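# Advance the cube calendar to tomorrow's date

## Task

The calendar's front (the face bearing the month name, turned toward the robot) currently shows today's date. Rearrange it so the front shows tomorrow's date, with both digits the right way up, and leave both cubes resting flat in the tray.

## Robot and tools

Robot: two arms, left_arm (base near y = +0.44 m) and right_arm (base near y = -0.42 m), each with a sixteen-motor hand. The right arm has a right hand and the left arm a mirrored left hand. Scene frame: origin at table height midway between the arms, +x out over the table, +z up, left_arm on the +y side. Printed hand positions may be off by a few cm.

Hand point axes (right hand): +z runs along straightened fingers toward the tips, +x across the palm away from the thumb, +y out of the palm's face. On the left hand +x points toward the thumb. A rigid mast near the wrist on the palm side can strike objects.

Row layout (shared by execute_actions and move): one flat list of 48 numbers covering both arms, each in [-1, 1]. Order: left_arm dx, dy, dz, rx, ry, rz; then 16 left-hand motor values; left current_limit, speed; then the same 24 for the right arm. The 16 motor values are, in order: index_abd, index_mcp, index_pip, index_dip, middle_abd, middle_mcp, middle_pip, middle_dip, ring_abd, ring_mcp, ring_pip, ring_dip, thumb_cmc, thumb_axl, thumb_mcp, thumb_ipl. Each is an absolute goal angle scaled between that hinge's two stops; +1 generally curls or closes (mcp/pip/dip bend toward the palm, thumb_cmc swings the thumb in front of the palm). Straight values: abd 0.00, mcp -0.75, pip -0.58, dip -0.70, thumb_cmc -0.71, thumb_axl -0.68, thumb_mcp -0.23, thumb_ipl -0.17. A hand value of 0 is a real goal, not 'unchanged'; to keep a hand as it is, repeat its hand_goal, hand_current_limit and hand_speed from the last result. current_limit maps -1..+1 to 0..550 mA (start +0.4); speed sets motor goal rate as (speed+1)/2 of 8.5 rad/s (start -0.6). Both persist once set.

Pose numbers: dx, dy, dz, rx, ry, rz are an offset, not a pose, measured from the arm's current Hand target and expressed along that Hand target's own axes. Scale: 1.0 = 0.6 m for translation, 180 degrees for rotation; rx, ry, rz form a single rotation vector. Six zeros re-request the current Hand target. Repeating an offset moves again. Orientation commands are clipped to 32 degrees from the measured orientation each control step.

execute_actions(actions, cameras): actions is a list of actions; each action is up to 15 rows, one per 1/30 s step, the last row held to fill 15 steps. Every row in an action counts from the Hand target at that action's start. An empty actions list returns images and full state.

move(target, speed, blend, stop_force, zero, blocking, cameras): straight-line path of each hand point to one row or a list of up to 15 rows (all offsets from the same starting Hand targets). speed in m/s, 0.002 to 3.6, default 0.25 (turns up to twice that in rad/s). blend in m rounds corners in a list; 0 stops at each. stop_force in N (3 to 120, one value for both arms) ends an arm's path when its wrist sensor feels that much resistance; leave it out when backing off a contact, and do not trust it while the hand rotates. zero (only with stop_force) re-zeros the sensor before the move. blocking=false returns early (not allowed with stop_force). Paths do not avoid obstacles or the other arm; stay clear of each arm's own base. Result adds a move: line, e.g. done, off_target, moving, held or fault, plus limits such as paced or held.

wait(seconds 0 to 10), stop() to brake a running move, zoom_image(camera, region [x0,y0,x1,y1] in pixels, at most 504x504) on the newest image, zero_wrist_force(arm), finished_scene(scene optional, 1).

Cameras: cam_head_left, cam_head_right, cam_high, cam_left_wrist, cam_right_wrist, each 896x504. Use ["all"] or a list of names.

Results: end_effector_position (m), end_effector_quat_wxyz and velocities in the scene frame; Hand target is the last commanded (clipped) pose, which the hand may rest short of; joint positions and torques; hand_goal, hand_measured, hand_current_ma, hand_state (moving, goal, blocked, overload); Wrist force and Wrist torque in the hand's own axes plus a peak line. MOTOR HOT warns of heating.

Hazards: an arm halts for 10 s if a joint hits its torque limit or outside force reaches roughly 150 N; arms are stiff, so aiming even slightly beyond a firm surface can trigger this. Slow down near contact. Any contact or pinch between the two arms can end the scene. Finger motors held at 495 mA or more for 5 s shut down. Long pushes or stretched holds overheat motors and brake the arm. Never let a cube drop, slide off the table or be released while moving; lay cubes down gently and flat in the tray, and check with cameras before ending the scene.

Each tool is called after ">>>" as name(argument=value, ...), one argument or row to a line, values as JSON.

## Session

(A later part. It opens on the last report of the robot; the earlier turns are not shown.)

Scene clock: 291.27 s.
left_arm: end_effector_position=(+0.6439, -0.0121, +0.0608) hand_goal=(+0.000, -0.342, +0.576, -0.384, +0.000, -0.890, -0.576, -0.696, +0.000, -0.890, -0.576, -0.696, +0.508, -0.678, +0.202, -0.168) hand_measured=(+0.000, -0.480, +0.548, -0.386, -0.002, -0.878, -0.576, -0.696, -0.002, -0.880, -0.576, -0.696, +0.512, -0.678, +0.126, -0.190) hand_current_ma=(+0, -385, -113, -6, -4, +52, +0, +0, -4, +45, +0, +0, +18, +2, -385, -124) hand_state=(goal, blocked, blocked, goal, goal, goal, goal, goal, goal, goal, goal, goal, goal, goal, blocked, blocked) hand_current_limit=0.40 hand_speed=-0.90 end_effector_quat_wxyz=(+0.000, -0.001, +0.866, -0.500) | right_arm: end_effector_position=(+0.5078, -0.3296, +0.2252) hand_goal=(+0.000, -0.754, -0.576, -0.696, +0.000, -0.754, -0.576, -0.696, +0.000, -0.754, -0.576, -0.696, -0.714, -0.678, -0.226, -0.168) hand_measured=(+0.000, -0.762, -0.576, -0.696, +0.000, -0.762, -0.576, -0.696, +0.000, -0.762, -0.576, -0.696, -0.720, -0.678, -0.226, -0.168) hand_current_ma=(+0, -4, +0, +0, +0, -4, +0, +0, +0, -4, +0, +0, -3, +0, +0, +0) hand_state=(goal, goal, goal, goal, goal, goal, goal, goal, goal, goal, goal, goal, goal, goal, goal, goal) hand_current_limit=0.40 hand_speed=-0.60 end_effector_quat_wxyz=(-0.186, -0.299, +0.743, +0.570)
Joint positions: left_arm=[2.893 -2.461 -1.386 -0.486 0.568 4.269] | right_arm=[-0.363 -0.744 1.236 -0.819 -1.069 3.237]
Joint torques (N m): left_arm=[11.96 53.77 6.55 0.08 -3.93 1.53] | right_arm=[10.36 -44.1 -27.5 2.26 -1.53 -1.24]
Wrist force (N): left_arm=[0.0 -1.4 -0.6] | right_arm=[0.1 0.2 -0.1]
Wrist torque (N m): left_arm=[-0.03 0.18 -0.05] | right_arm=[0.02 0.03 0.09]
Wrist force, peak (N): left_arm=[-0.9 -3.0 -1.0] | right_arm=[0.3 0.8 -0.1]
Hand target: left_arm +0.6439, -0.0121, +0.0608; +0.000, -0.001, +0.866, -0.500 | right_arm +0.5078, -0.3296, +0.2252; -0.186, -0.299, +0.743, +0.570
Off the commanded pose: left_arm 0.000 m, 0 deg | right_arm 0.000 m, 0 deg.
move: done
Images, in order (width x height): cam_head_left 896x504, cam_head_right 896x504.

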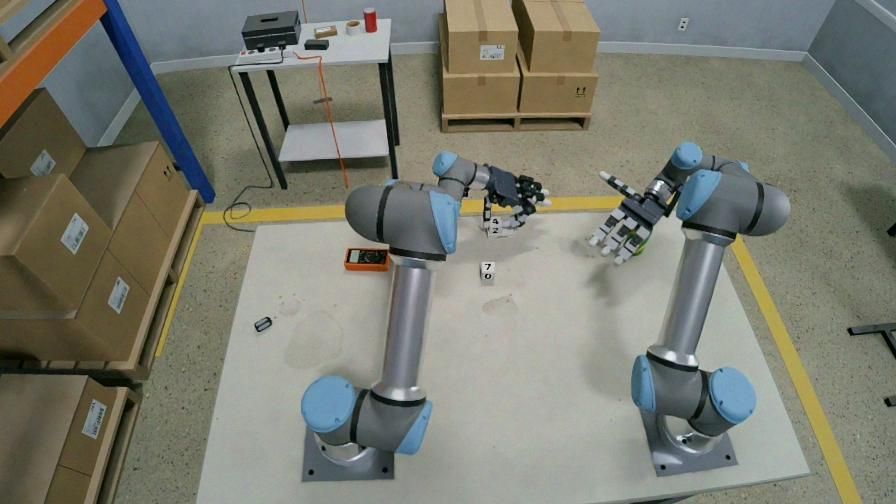

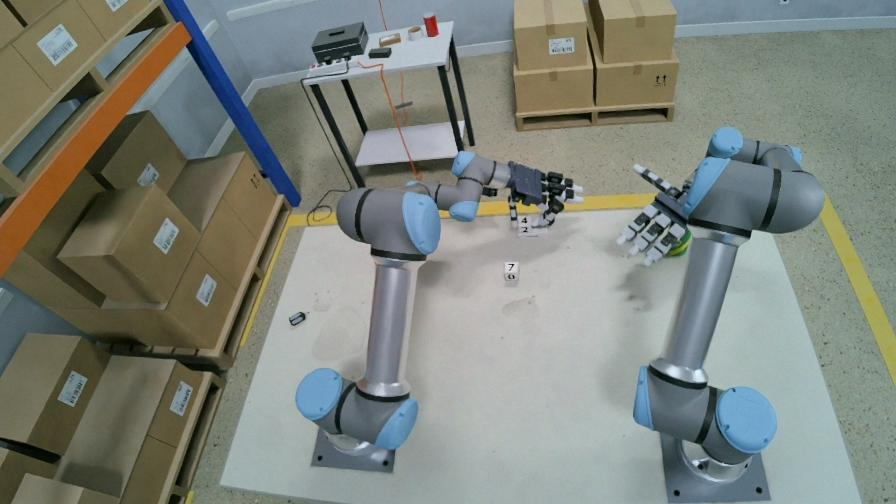

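>>> move(
  target=[
    [0,0,0,0,0,0,0,-0.48,0.577,-0.384,0,-0.89,-0.576,-0.696,0,-0.89,-0.576,-0.696,0.509,-0.678,0.11,-0.168,0.4,-0.93,0,0,0,0,0,0,0,-0.754,-0.576,-0.696,0,-0.754,-0.576,-0.696,0,-0.754,-0.576,-0.696,-0.714,-0.678,-0.226,-0.168,0.4,-0.6],
    [0,0,0,0,0,0,0,-0.64,0.577,-0.384,0,-0.89,-0.576,-0.696,0,-0.89,-0.576,-0.696,0.509,-0.678,0.01,-0.168,0.4,-0.8,0,0,0,0,0,0,0,-0.754,-0.576,-0.696,0,-0.754,-0.576,-0.696,0,-0.754,-0.576,-0.696,-0.714,-0.678,-0.226,-0.168,0.4,-0.6],
    [0,-0.144,-0.0833,0,0,0,0,-0.64,0.577,-0.384,0,-0.89,-0.576,-0.696,0,-0.89,-0.576,-0.696,0.509,-0.678,0.01,-0.168,0.4,-0.8,0,0,0,0,0,0,0,-0.754,-0.576,-0.696,0,-0.754,-0.576,-0.696,0,-0.754,-0.576,-0.696,-0.714,-0.678,-0.226,-0.168,0.4,-0.6],
  ],
  speed=0.12,
  cameras=["all"],
)

>>> zoom_image(
  camera="cam_head_right",
  region=[500, 200, 560, 245],
)

>>> zoom_image(
  camera="cam_head_left",
  region=[470, 200, 530, 245],
)

>>> zoom_image(
  camera="cam_right_wrist",
  region=[530, 200, 640, 310],
)

Scene clock: 300.17 s.
left_arm: end_effector_position=(+0.6440, -0.0119, +0.1605) hand_goal=(+0.000, -0.640, +0.576, -0.384, +0.000, -0.890, -0.576, -0.696, +0.000, -0.890, -0.576, -0.696, +0.508, -0.678, +0.010, -0.168) hand_measured=(+0.000, -0.626, +0.570, -0.386, -0.002, -0.878, -0.576, -0.696, -0.002, -0.880, -0.576, -0.696, +0.512, -0.678, +0.014, -0.170) hand_current_ma=(+0, +56, -20, -6, -4, +52, +0, +0, -4, +45, +0, +0, +18, +2, +18, -8) hand_state=(goal, goal, goal, goal, goal, goal, goal, goal, goal, goal, goal, goal, goal, goal, goal, goal) hand_current_limit=0.40 hand_speed=-0.80 end_effector_quat_wxyz=(+0.000, -0.001, +0.866, -0.500) | right_arm: end_effector_position=(+0.5078, -0.3296, +0.2252) hand_goal=(+0.000, -0.754, -0.576, -0.696, +0.000, -0.754, -0.576, -0.696, +0.000, -0.754, -0.576, -0.696, -0.714, -0.678, -0.226, -0.168) hand_measured=(+0.000, -0.762, -0.576, -0.696, +0.000, -0.762, -0.576, -0.696, +0.000, -0.762, -0.576, -0.696, -0.720, -0.678, -0.226, -0.168) hand_current_ma=(+0, -4, +0, +0, +0, -4, +0, +0, +0, -4, +0, +0, -3, +0, +0, +0) hand_state=(goal, goal, goal, goal, goal, goal, goal, goal, goal, goal, goal, goal, goal, goal, goal, goal) hand_current_limit=0.40 hand_speed=-0.60 end_effector_quat_wxyz=(-0.186, -0.299, +0.743, +0.570)
Joint positions: left_arm=[2.893 -2.322 -1.348 -0.663 0.568 4.27] | right_arm=[-0.363 -0.744 1.236 -0.819 -1.069 3.237]
Joint torques (N m): left_arm=[10.89 52.16 32.68 0.66 -4.26 1.45] | right_arm=[10.24 -43.35 -27.98 1.96 -1.71 -1.28]
Wrist force (N): left_arm=[-0.5 0.0 -0.5] | right_arm=[0.1 0.6 -0.1]
Wrist torque (N m): left_arm=[-0.02 0.17 -0.01] | right_arm=[0.06 0.01 0.11]
Wrist force, peak (N): left_arm=[-0.8 -2.9 -0.9] | right_arm=[0.3 0.7 -0.2]
Hand target: left_arm +0.6440, -0.0119, +0.1606; +0.000, -0.001, +0.866, -0.500 | right_arm +0.5078, -0.3296, +0.2252; -0.186, -0.299, +0.743, +0.570
Off the commanded pose: left_arm 0.000 m, 0 deg | right_arm 0.000 m, 0 deg.
move: done

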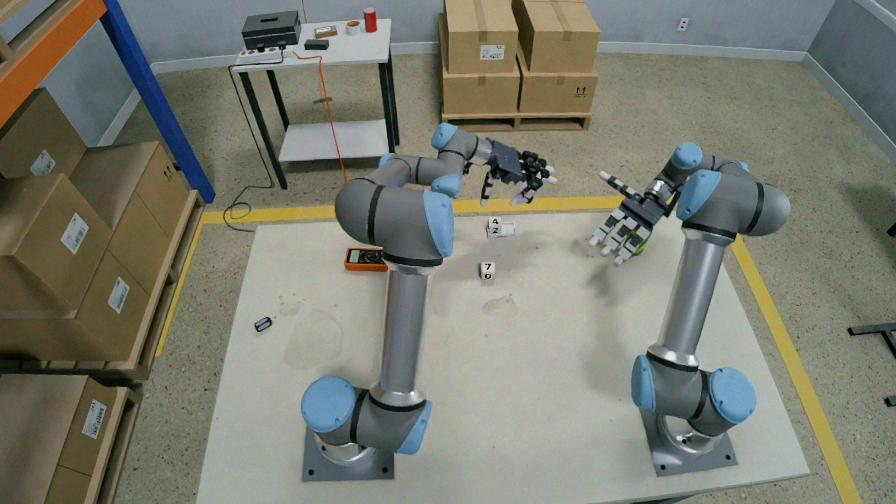

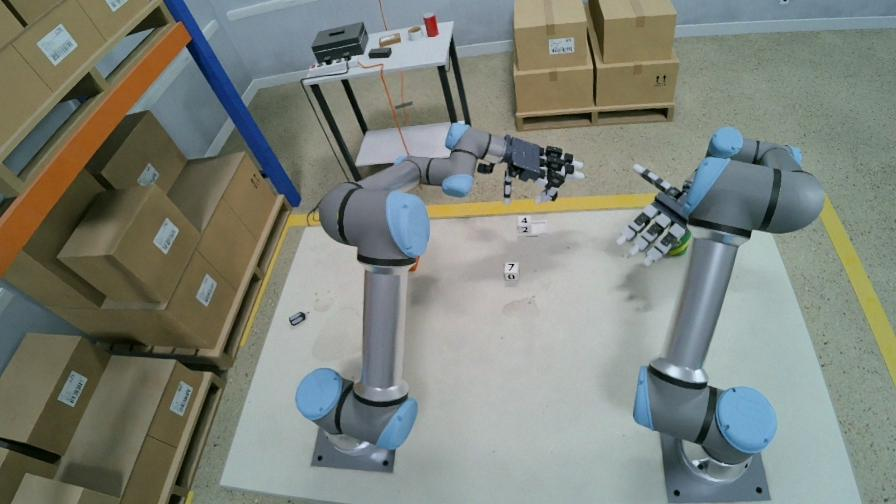

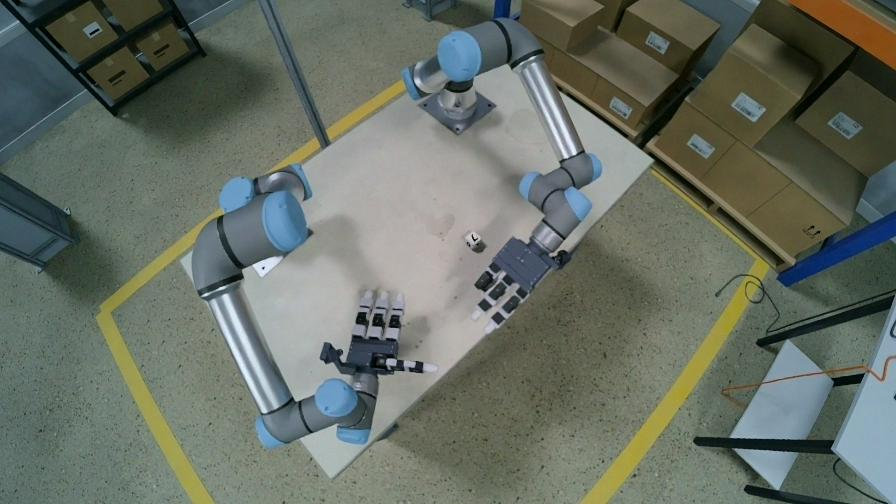

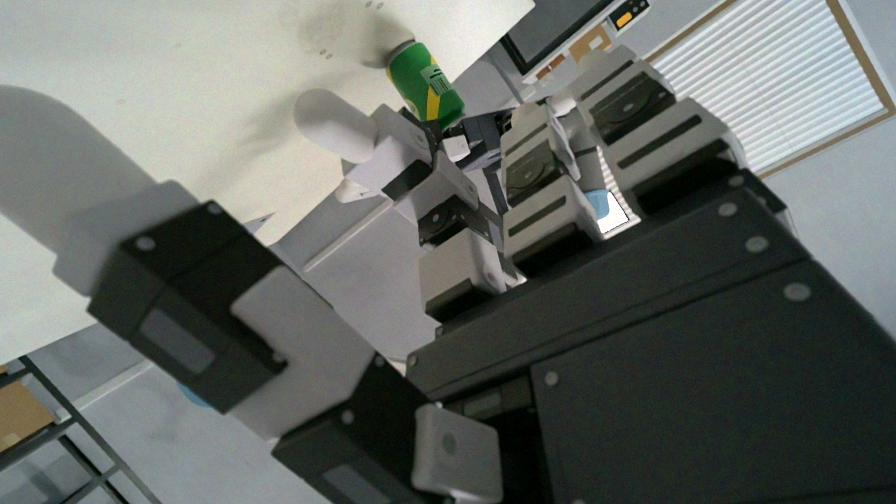

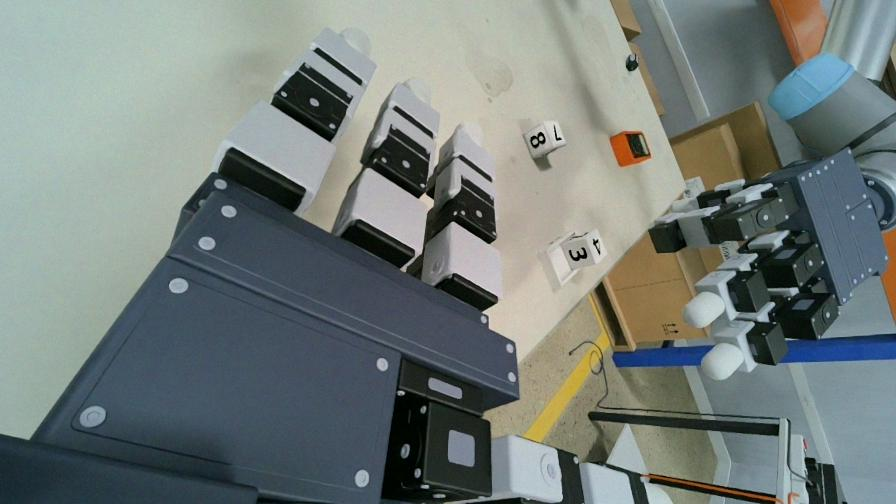

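Scaled by 8.400.

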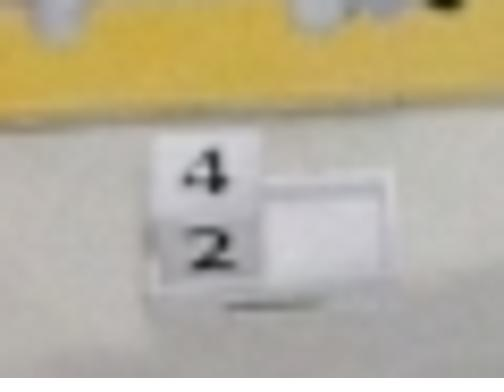

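Scaled by 8.400.

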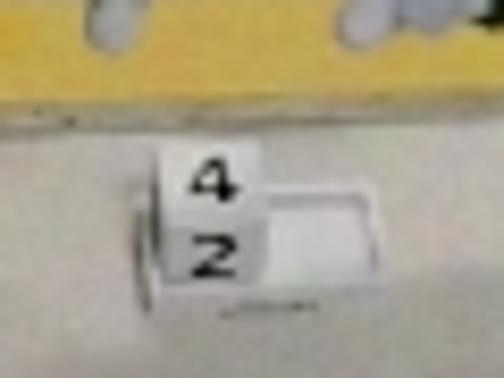

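Scaled by 4.582.

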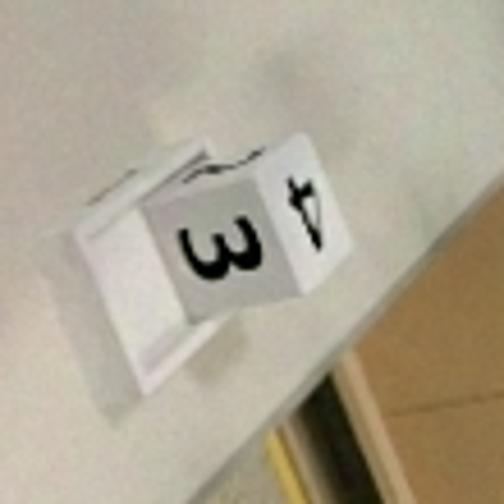

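>>> move(
  target=[0.2562,0.082,-0.107,0,-0.433,-0.25,0,-0.699,0.577,-0.384,0,-0.89,-0.576,-0.696,0,-0.89,-0.576,-0.696,0.509,-0.678,-0.0225,-0.168,0.4,-0.8,0,0,0,0,0,0,0,-0.754,-0.576,-0.696,0,-0.754,-0.576,-0.696,0,-0.754,-0.576,-0.696,-0.714,-0.678,-0.226,-0.168,0.4,-0.6],
  speed=0.25,
)

>>> move(
  target=[0,0.1299,0.075,0,0,0,0,-0.699,0.577,-0.384,0,-0.89,-0.576,-0.696,0,-0.89,-0.576,-0.696,0.509,-0.678,-0.0225,-0.168,0.4,-0.8,0,0,0,0,0,0,0,-0.754,-0.576,-0.696,0,-0.754,-0.576,-0.696,0,-0.754,-0.576,-0.696,-0.714,-0.678,-0.226,-0.168,0.4,-0.6],
  speed=0.08,
  stop_force=5,
  cameras=["all"],
)

>>> zoom_image(
  camera="cam_right_wrist",
  region=[490, 100, 620, 220],
)

>>> zoom_image(
  camera="cam_left_wrist",
  region=[0, 0, 400, 225],
)

>>> zoom_image(
  camera="cam_head_right",
  region=[470, 230, 550, 290],
)

Scene clock: 305.70 s.
left_arm: end_effector_position=(+0.4902, +0.0682, +0.1501) hand_goal=(+0.000, -0.700, +0.576, -0.384, +0.000, -0.890, -0.576, -0.696, +0.000, -0.890, -0.576, -0.696, +0.508, -0.678, -0.022, -0.168) hand_measured=(+0.000, -0.686, +0.570, -0.386, -0.002, -0.878, -0.576, -0.696, -0.002, -0.880, -0.576, -0.696, +0.512, -0.678, -0.018, -0.170) hand_current_ma=(+0, +62, -18, -6, -4, +52, +0, +0, -4, +45, +0, +0, +17, +2, +20, -8) hand_state=(goal, goal, goal, goal, goal, goal, goal, goal, goal, goal, goal, goal, goal, goal, goal, goal) hand_current_limit=0.40 hand_speed=-0.80 end_effector_quat_wxyz=(-0.353, +0.613, -0.612, +0.353) | right_arm: end_effector_position=(+0.5078, -0.3296, +0.2252) hand_goal=(+0.000, -0.754, -0.576, -0.696, +0.000, -0.754, -0.576, -0.696, +0.000, -0.754, -0.576, -0.696, -0.714, -0.678, -0.226, -0.168) hand_measured=(+0.000, -0.762, -0.576, -0.696, +0.000, -0.762, -0.576, -0.696, +0.000, -0.762, -0.576, -0.696, -0.720, -0.678, -0.226, -0.168) hand_current_ma=(+0, -4, +0, +0, +0, -4, +0, +0, +0, -4, +0, +0, -3, +0, +0, +0) hand_state=(goal, goal, goal, goal, goal, goal, goal, goal, goal, goal, goal, goal, goal, goal, goal, goal) hand_current_limit=0.40 hand_speed=-0.60 end_effector_quat_wxyz=(-0.186, -0.299, +0.743, +0.570)
Joint positions: left_arm=[2.602 -2.035 -2.075 0.38 2.018 2.86] | right_arm=[-0.363 -0.744 1.236 -0.819 -1.069 3.237]
Joint torques (N m): left_arm=[-10.19 37.63 13.03 0.39 2.68 -1.36] | right_arm=[10.78 -44.11 -27.54 2.05 -1.58 -1.35]
Wrist force (N): left_arm=[-0.8 0.3 -0.4] | right_arm=[0.0 0.5 -0.2]
Wrist torque (N m): left_arm=[0.01 0.22 0.01] | right_arm=[0.06 0.03 0.10]
Wrist force, peak (N): left_arm=[-0.6 0.5 -0.9] | right_arm=[0.1 0.8 -0.1]
Hand target: left_arm +0.4902, +0.0682, +0.1501; -0.353, +0.613, -0.612, +0.353 | right_arm +0.5078, -0.3296, +0.2252; -0.186, -0.299, +0.743, +0.570
Off the commanded pose: left_arm 0.000 m, 0 deg | right_arm 0.000 m, 0 deg.
move: done

Scene clock: 307.87 s.
left_arm: end_effector_position=(+0.4901, +0.0681, +0.0601) hand_goal=(+0.000, -0.700, +0.576, -0.384, +0.000, -0.890, -0.576, -0.696, +0.000, -0.890, -0.576, -0.696, +0.508, -0.678, -0.022, -0.168) hand_measured=(+0.000, -0.686, +0.572, -0.386, -0.002, -0.878, -0.576, -0.696, -0.002, -0.880, -0.576, -0.696, +0.512, -0.678, -0.018, -0.170) hand_current_ma=(+0, +60, -18, -6, -4, +52, +0, +0, -4, +45, +0, +0, +17, +2, +20, -8) hand_state=(goal, goal, goal, goal, goal, goal, goal, goal, goal, goal, goal, goal, goal, goal, goal, goal) hand_current_limit=0.40 hand_speed=-0.80 end_effector_quat_wxyz=(-0.353, +0.613, -0.612, +0.353) | right_arm: end_effector_position=(+0.5078, -0.3296, +0.2252) hand_goal=(+0.000, -0.754, -0.576, -0.696, +0.000, -0.754, -0.576, -0.696, +0.000, -0.754, -0.576, -0.696, -0.714, -0.678, -0.226, -0.168) hand_measured=(+0.000, -0.762, -0.576, -0.696, +0.000, -0.762, -0.576, -0.696, +0.000, -0.762, -0.576, -0.696, -0.720, -0.678, -0.226, -0.168) hand_current_ma=(+0, -4, +0, +0, +0, -4, +0, +0, +0, -4, +0, +0, -3, +0, +0, +0) hand_state=(goal, goal, goal, goal, goal, goal, goal, goal, goal, goal, goal, goal, goal, goal, goal, goal) hand_current_limit=0.40 hand_speed=-0.60 end_effector_quat_wxyz=(-0.186, -0.299, +0.743, +0.570)
Joint positions: left_arm=[2.602 -2.249 -2.082 0.601 2.018 2.86] | right_arm=[-0.363 -0.744 1.236 -0.819 -1.069 3.237]
Joint torques (N m): left_arm=[-10.29 29.39 22.46 5.15 2.74 0.73] | right_arm=[10.15 -44.44 -27.93 2.01 -1.43 -1.17]
Wrist force (N): left_arm=[-0.4 0.2 -0.7] | right_arm=[0.1 0.5 -0.2]
Wrist torque (N m): left_arm=[0.04 0.17 0.06] | right_arm=[0.04 0.02 0.10]
Wrist force, peak (N): left_arm=[-0.4 1.1 -0.5] | right_arm=[0.2 0.7 -0.1]
Hand target: left_arm +0.4901, +0.0681, +0.0601; -0.353, +0.613, -0.612, +0.353 | right_arm +0.5078, -0.3296, +0.2252; -0.186, -0.299, +0.743, +0.570
Off the commanded pose: left_arm 0.000 m, 0 deg | right_arm 0.000 m, 0 deg.
move: done

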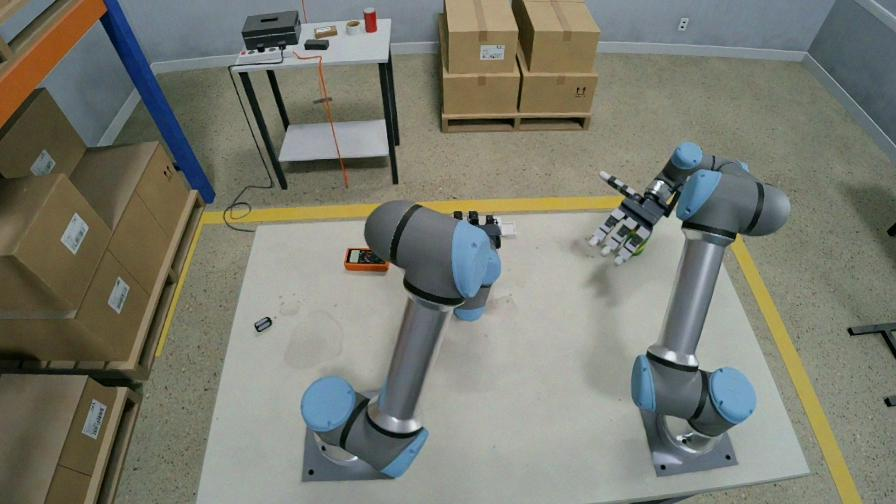

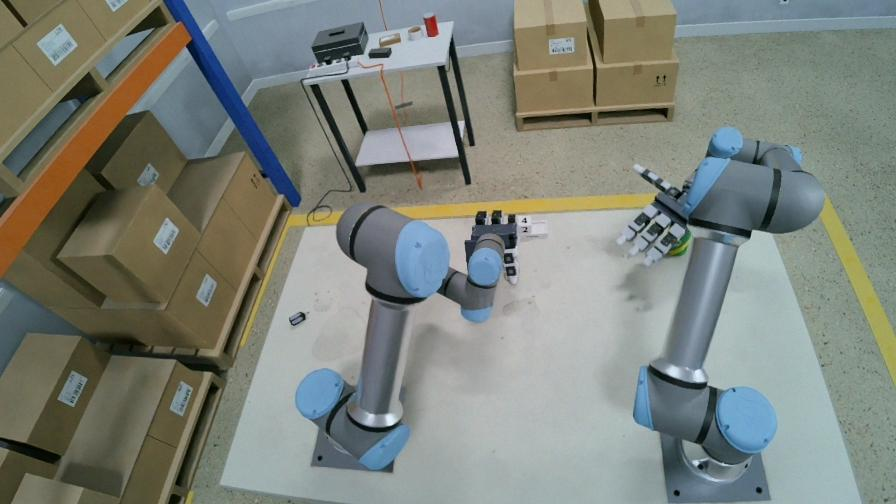

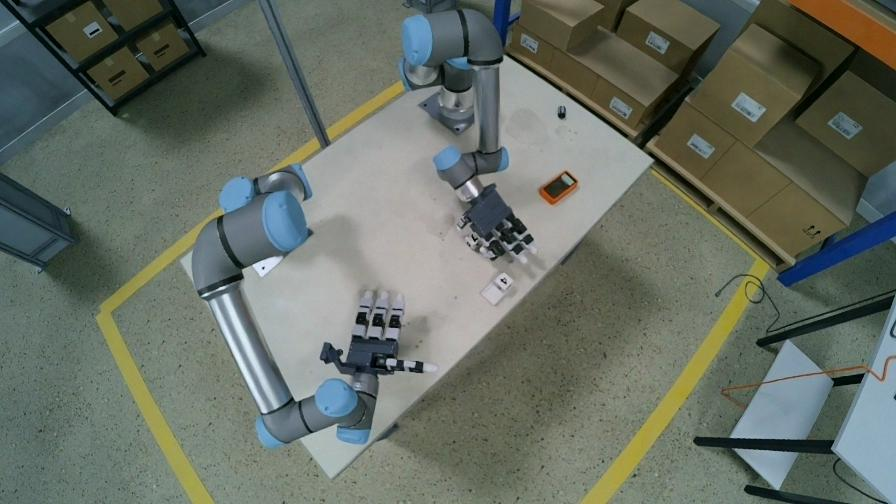

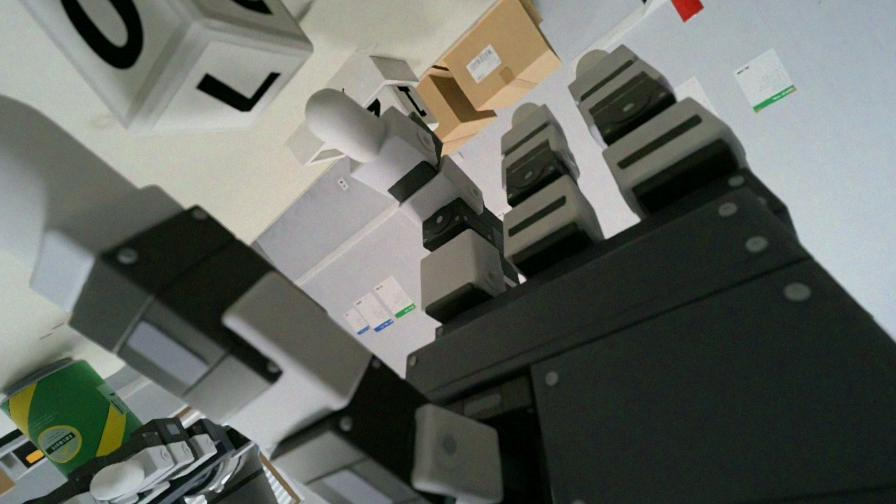

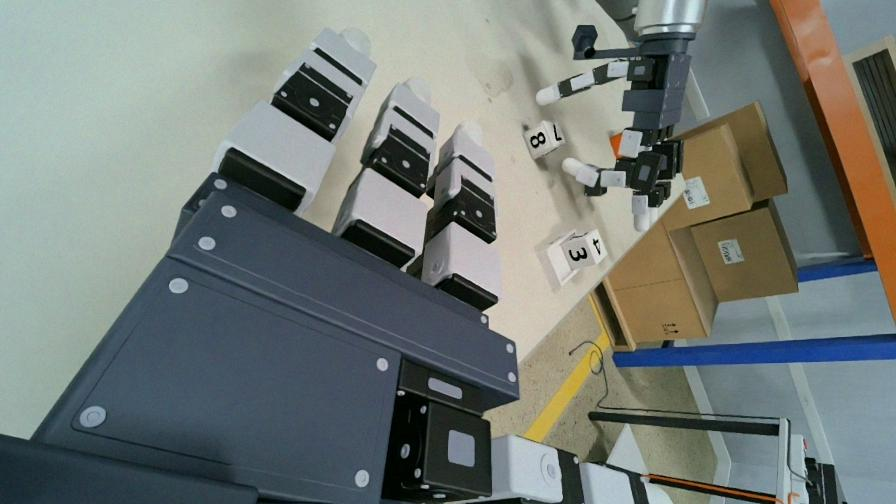

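Scaled by 3.877.

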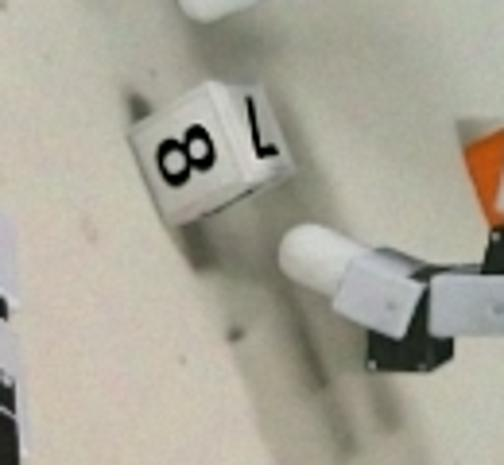

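Scaled by 1.260.

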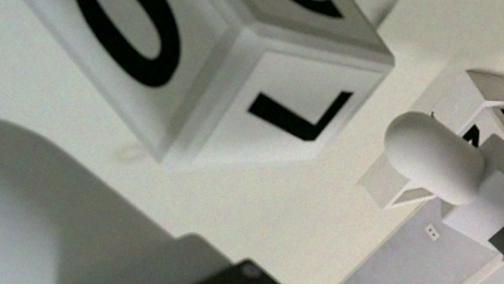

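Scaled by 6.300.

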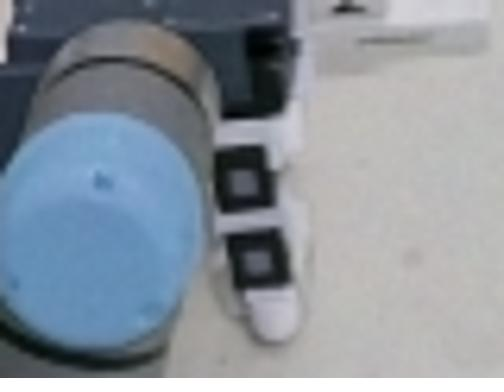

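>>> move(
  target=[0,0.01386,0.008,0,0,0,0,-0.699,0.577,-0.384,0,-0.89,-0.576,-0.696,0,-0.89,-0.576,-0.696,0.509,-0.678,-0.0225,-0.168,0.4,-0.8,0,0,0,0,0,0,0,-0.754,-0.576,-0.696,0,-0.754,-0.576,-0.696,0,-0.754,-0.576,-0.696,-0.714,-0.678,-0.226,-0.168,0.4,-0.6],
  speed=0.05,
  stop_force=5,
)

>>> move(
  target=[0,0,0,0,0,0,0,-0.342,0.577,-0.384,0,-0.89,-0.576,-0.696,0,-0.89,-0.576,-0.696,0.509,-0.678,0.202,-0.168,0.4,-0.93,0,0,0,0,0,0,0,-0.754,-0.576,-0.696,0,-0.754,-0.576,-0.696,0,-0.754,-0.576,-0.696,-0.714,-0.678,-0.226,-0.168,0.4,-0.6],
  cameras=["cam_left_wrist","cam_right_wrist"],
)

>>> zoom_image(
  camera="cam_right_wrist",
  region=[490, 80, 620, 200],
)

>>> zoom_image(
  camera="cam_left_wrist",
  region=[0, 0, 400, 225],
)

Scene clock: 312.53 s.
left_arm: end_effector_position=(+0.4901, +0.0681, +0.0505) hand_goal=(+0.000, -0.700, +0.576, -0.384, +0.000, -0.890, -0.576, -0.696, +0.000, -0.890, -0.576, -0.696, +0.508, -0.678, -0.022, -0.168) hand_measured=(+0.000, -0.686, +0.572, -0.386, -0.002, -0.878, -0.576, -0.696, -0.002, -0.880, -0.576, -0.696, +0.512, -0.678, -0.018, -0.170) hand_current_ma=(+0, +60, -18, -6, -4, +52, +0, +0, -4, +45, +0, +0, +17, +2, +20, -8) hand_state=(goal, goal, goal, goal, goal, goal, goal, goal, goal, goal, goal, goal, goal, goal, goal, goal) hand_current_limit=0.40 hand_speed=-0.80 end_effector_quat_wxyz=(-0.353, +0.613, -0.612, +0.353) | right_arm: end_effector_position=(+0.5078, -0.3296, +0.2252) hand_goal=(+0.000, -0.754, -0.576, -0.696, +0.000, -0.754, -0.576, -0.696, +0.000, -0.754, -0.576, -0.696, -0.714, -0.678, -0.226, -0.168) hand_measured=(+0.000, -0.762, -0.576, -0.696, +0.000, -0.762, -0.576, -0.696, +0.000, -0.762, -0.576, -0.696, -0.720, -0.678, -0.226, -0.168) hand_current_ma=(+0, -4, +0, +0, +0, -4, +0, +0, +0, -4, +0, +0, -3, +0, +0, +0) hand_state=(goal, goal, goal, goal, goal, goal, goal, goal, goal, goal, goal, goal, goal, goal, goal, goal) hand_current_limit=0.40 hand_speed=-0.60 end_effector_quat_wxyz=(-0.186, -0.299, +0.743, +0.570)
Joint positions: left_arm=[2.601 -2.273 -2.08 0.622 2.018 2.86] | right_arm=[-0.363 -0.744 1.236 -0.819 -1.069 3.237]
Joint torques (N m): left_arm=[-10.1 29.7 21.8 5.15 2.83 -0.78] | right_arm=[9.85 -43.17 -26.91 2.21 -1.52 -1.13]
Wrist force (N): left_arm=[-0.4 0.2 -0.7] | right_arm=[0.2 0.5 -0.2]
Wrist torque (N m): left_arm=[0.04 0.16 0.07] | right_arm=[0.05 0.01 0.11]
Wrist force, peak (N): left_arm=[-0.7 0.6 -0.9] | right_arm=[0.2 0.8 -0.2]
Hand target: left_arm +0.4901, +0.0681, +0.0505; -0.353, +0.613, -0.612, +0.353 | right_arm +0.5078, -0.3296, +0.2252; -0.186, -0.299, +0.743, +0.570
Off the commanded pose: left_arm 0.000 m, 0 deg | right_arm 0.000 m, 0 deg.
move: done

Scene clock: 313.87 s.
left_arm: end_effector_position=(+0.4901, +0.0681, +0.0505) hand_goal=(+0.000, -0.342, +0.576, -0.384, +0.000, -0.890, -0.576, -0.696, +0.000, -0.890, -0.576, -0.696, +0.508, -0.678, +0.202, -0.168) hand_measured=(+0.000, -0.500, +0.564, -0.386, -0.002, -0.878, -0.576, -0.696, -0.002, -0.880, -0.576, -0.696, +0.512, -0.678, +0.126, -0.180) hand_current_ma=(+0, -385, -50, -6, -4, +52, +0, +0, -4, +45, +0, +0, +15, +2, -385, -65) hand_state=(goal, blocked, goal, goal, goal, goal, goal, goal, goal, goal, goal, goal, goal, goal, blocked, goal) hand_current_limit=0.40 hand_speed=-0.93 end_effector_quat_wxyz=(-0.353, +0.613, -0.612, +0.353) | right_arm: end_effector_position=(+0.5078, -0.3296, +0.2252) hand_goal=(+0.000, -0.754, -0.576, -0.696, +0.000, -0.754, -0.576, -0.696, +0.000, -0.754, -0.576, -0.696, -0.714, -0.678, -0.226, -0.168) hand_measured=(+0.000, -0.762, -0.576, -0.696, +0.000, -0.762, -0.576, -0.696, +0.000, -0.762, -0.576, -0.696, -0.720, -0.678, -0.226, -0.168) hand_current_ma=(+0, -4, +0, +0, +0, -4, +0, +0, +0, -4, +0, +0, -3, +0, +0, +0) hand_state=(goal, goal, goal, goal, goal, goal, goal, goal, goal, goal, goal, goal, goal, goal, goal, goal) hand_current_limit=0.40 hand_speed=-0.60 end_effector_quat_wxyz=(-0.186, -0.299, +0.743, +0.570)
Joint positions: left_arm=[2.601 -2.273 -2.08 0.622 2.018 2.86] | right_arm=[-0.363 -0.744 1.236 -0.819 -1.069 3.237]
Joint torques (N m): left_arm=[-10.29 30.39 20.89 4.37 2.61 -0.66] | right_arm=[10.69 -44.51 -27.14 2.1 -1.5 -1.14]
Wrist force (N): left_arm=[-0.2 -2.6 -1.1] | right_arm=[0.1 0.5 -0.3]
Wrist torque (N m): left_arm=[-0.03 0.16 0.03] | right_arm=[0.07 0.03 0.10]
Wrist force, peak (N): left_arm=[-0.6 -2.7 -1.1] | right_arm=[0.2 0.7 -0.4]
Hand target: left_arm +0.4901, +0.0681, +0.0505; -0.353, +0.613, -0.612, +0.353 | right_arm +0.5078, -0.3296, +0.2252; -0.186, -0.299, +0.743, +0.570
Off the commanded pose: left_arm 0.000 m, 0 deg | right_arm 0.000 m, 0 deg.
move: done
Images, in order (width x height): cam_left_wrist 896x504, cam_right_wrist 896x504.

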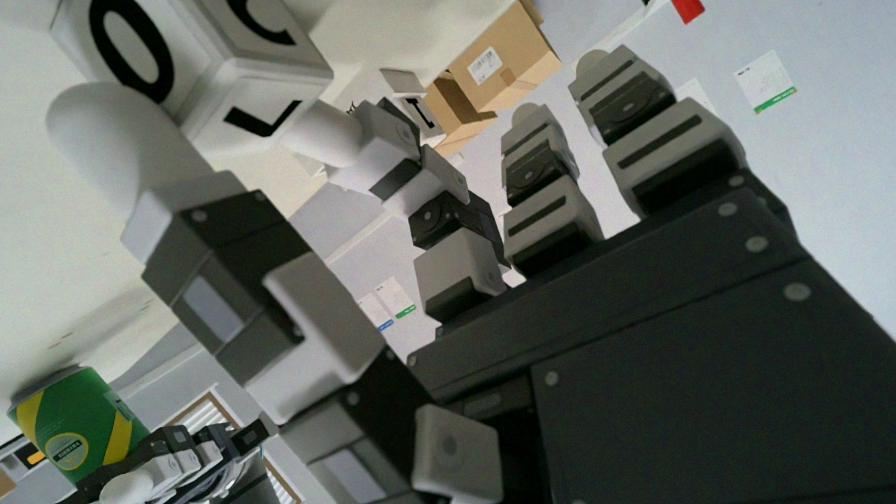

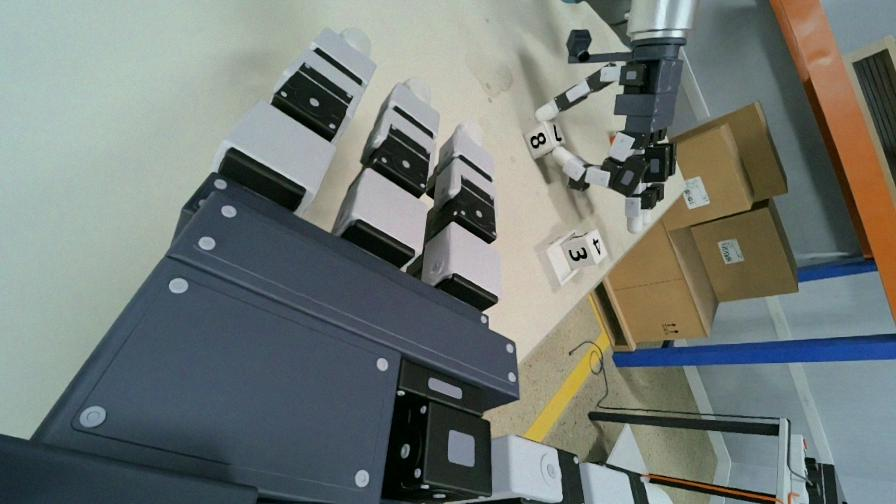

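Scaled by 3.877.

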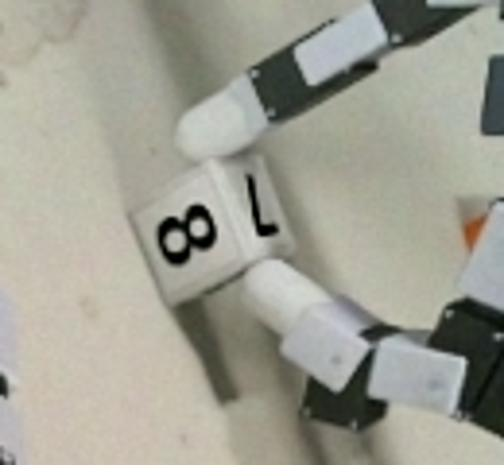

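Scaled by 1.260.

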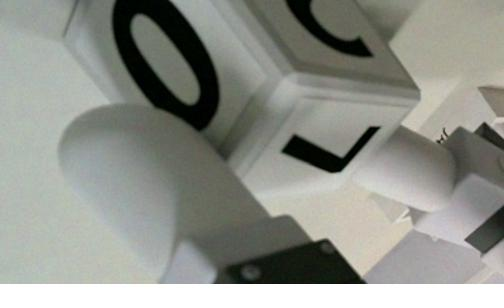

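>>> move(
  target=[0,-0.1155,-0.0667,0,0,0,0,-0.342,0.577,-0.384,0,-0.89,-0.576,-0.696,0,-0.89,-0.576,-0.696,0.509,-0.678,0.202,-0.168,0.4,-0.93,0,0,0,0,0,0,0,-0.754,-0.576,-0.696,0,-0.754,-0.576,-0.696,0,-0.754,-0.576,-0.696,-0.714,-0.678,-0.226,-0.168,0.4,-0.6],
  speed=0.06,
  cameras=["cam_left_wrist","cam_right_wrist"],
)

>>> zoom_image(
  camera="cam_right_wrist",
  region=[530, 60, 660, 180],
)

>>> zoom_image(
  camera="cam_left_wrist",
  region=[0, 0, 400, 225],
)

Scene clock: 317.23 s.
left_arm: end_effector_position=(+0.4902, +0.0681, +0.1305) hand_goal=(+0.000, -0.342, +0.576, -0.384, +0.000, -0.890, -0.576, -0.696, +0.000, -0.890, -0.576, -0.696, +0.508, -0.678, +0.202, -0.168) hand_measured=(+0.000, -0.486, +0.548, -0.392, -0.002, -0.878, -0.576, -0.696, -0.002, -0.880, -0.576, -0.696, +0.512, -0.678, +0.126, -0.184) hand_current_ma=(+0, -385, -118, -31, -4, +52, +0, +0, -4, +45, +0, +0, +15, +2, -385, -87) hand_state=(goal, blocked, blocked, goal, goal, goal, goal, goal, goal, goal, goal, goal, goal, goal, blocked, goal) hand_current_limit=0.40 hand_speed=-0.93 end_effector_quat_wxyz=(-0.353, +0.613, -0.612, +0.353) | right_arm: end_effector_position=(+0.5078, -0.3296, +0.2252) hand_goal=(+0.000, -0.754, -0.576, -0.696, +0.000, -0.754, -0.576, -0.696, +0.000, -0.754, -0.576, -0.696, -0.714, -0.678, -0.226, -0.168) hand_measured=(+0.000, -0.762, -0.576, -0.696, +0.000, -0.762, -0.576, -0.696, +0.000, -0.762, -0.576, -0.696, -0.720, -0.678, -0.226, -0.168) hand_current_ma=(+0, -4, +0, +0, +0, -4, +0, +0, +0, -4, +0, +0, -3, +0, +0, +0) hand_state=(goal, goal, goal, goal, goal, goal, goal, goal, goal, goal, goal, goal, goal, goal, goal, goal) hand_current_limit=0.40 hand_speed=-0.60 end_effector_quat_wxyz=(-0.186, -0.299, +0.743, +0.570)
Joint positions: left_arm=[2.602 -2.079 -2.081 0.43 2.018 2.86] | right_arm=[-0.363 -0.744 1.236 -0.819 -1.069 3.237]
Joint torques (N m): left_arm=[10.79 37.6 25.3 0.5 -2.45 -0.66] | right_arm=[9.5 -44.87 -26.79 2.19 -1.47 -1.11]
Wrist force (N): left_arm=[-0.6 0.5 -0.6] | right_arm=[0.2 0.6 -0.1]
Wrist torque (N m): left_arm=[0.04 0.19 0.03] | right_arm=[0.08 0.01 0.11]
Wrist force, peak (N): left_arm=[-0.4 -3.3 -1.3] | right_arm=[0.4 0.6 -0.2]
Hand target: left_arm +0.4902, +0.0681, +0.1306; -0.353, +0.613, -0.612, +0.353 | right_arm +0.5078, -0.3296, +0.2252; -0.186, -0.299, +0.743, +0.570
Off the commanded pose: left_arm 0.000 m, 0 deg | right_arm 0.000 m, 0 deg.
move: done
Images, in order (width x height): cam_left_wrist 896x504, cam_right_wrist 896x504.

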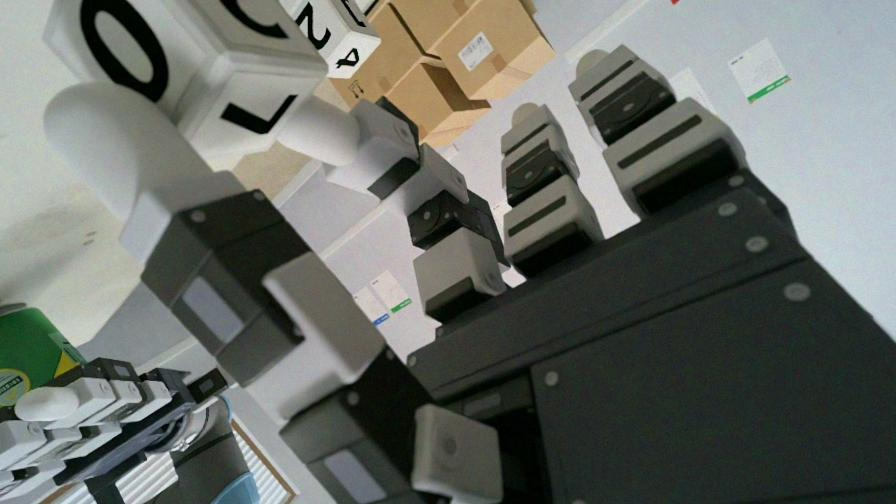

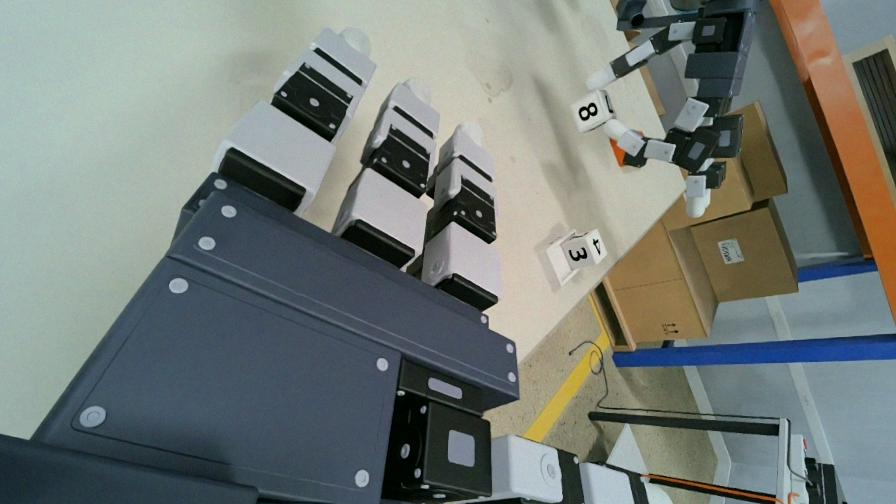

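Scaled by 3.877.

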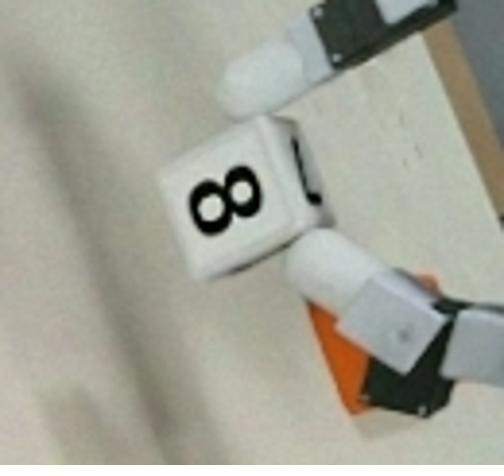

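Scaled by 1.260.

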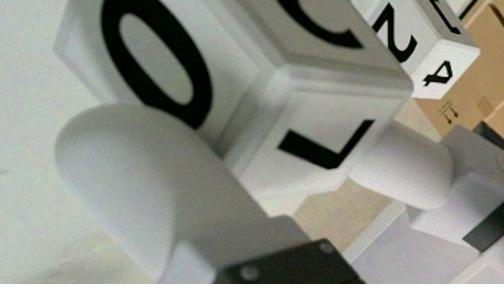

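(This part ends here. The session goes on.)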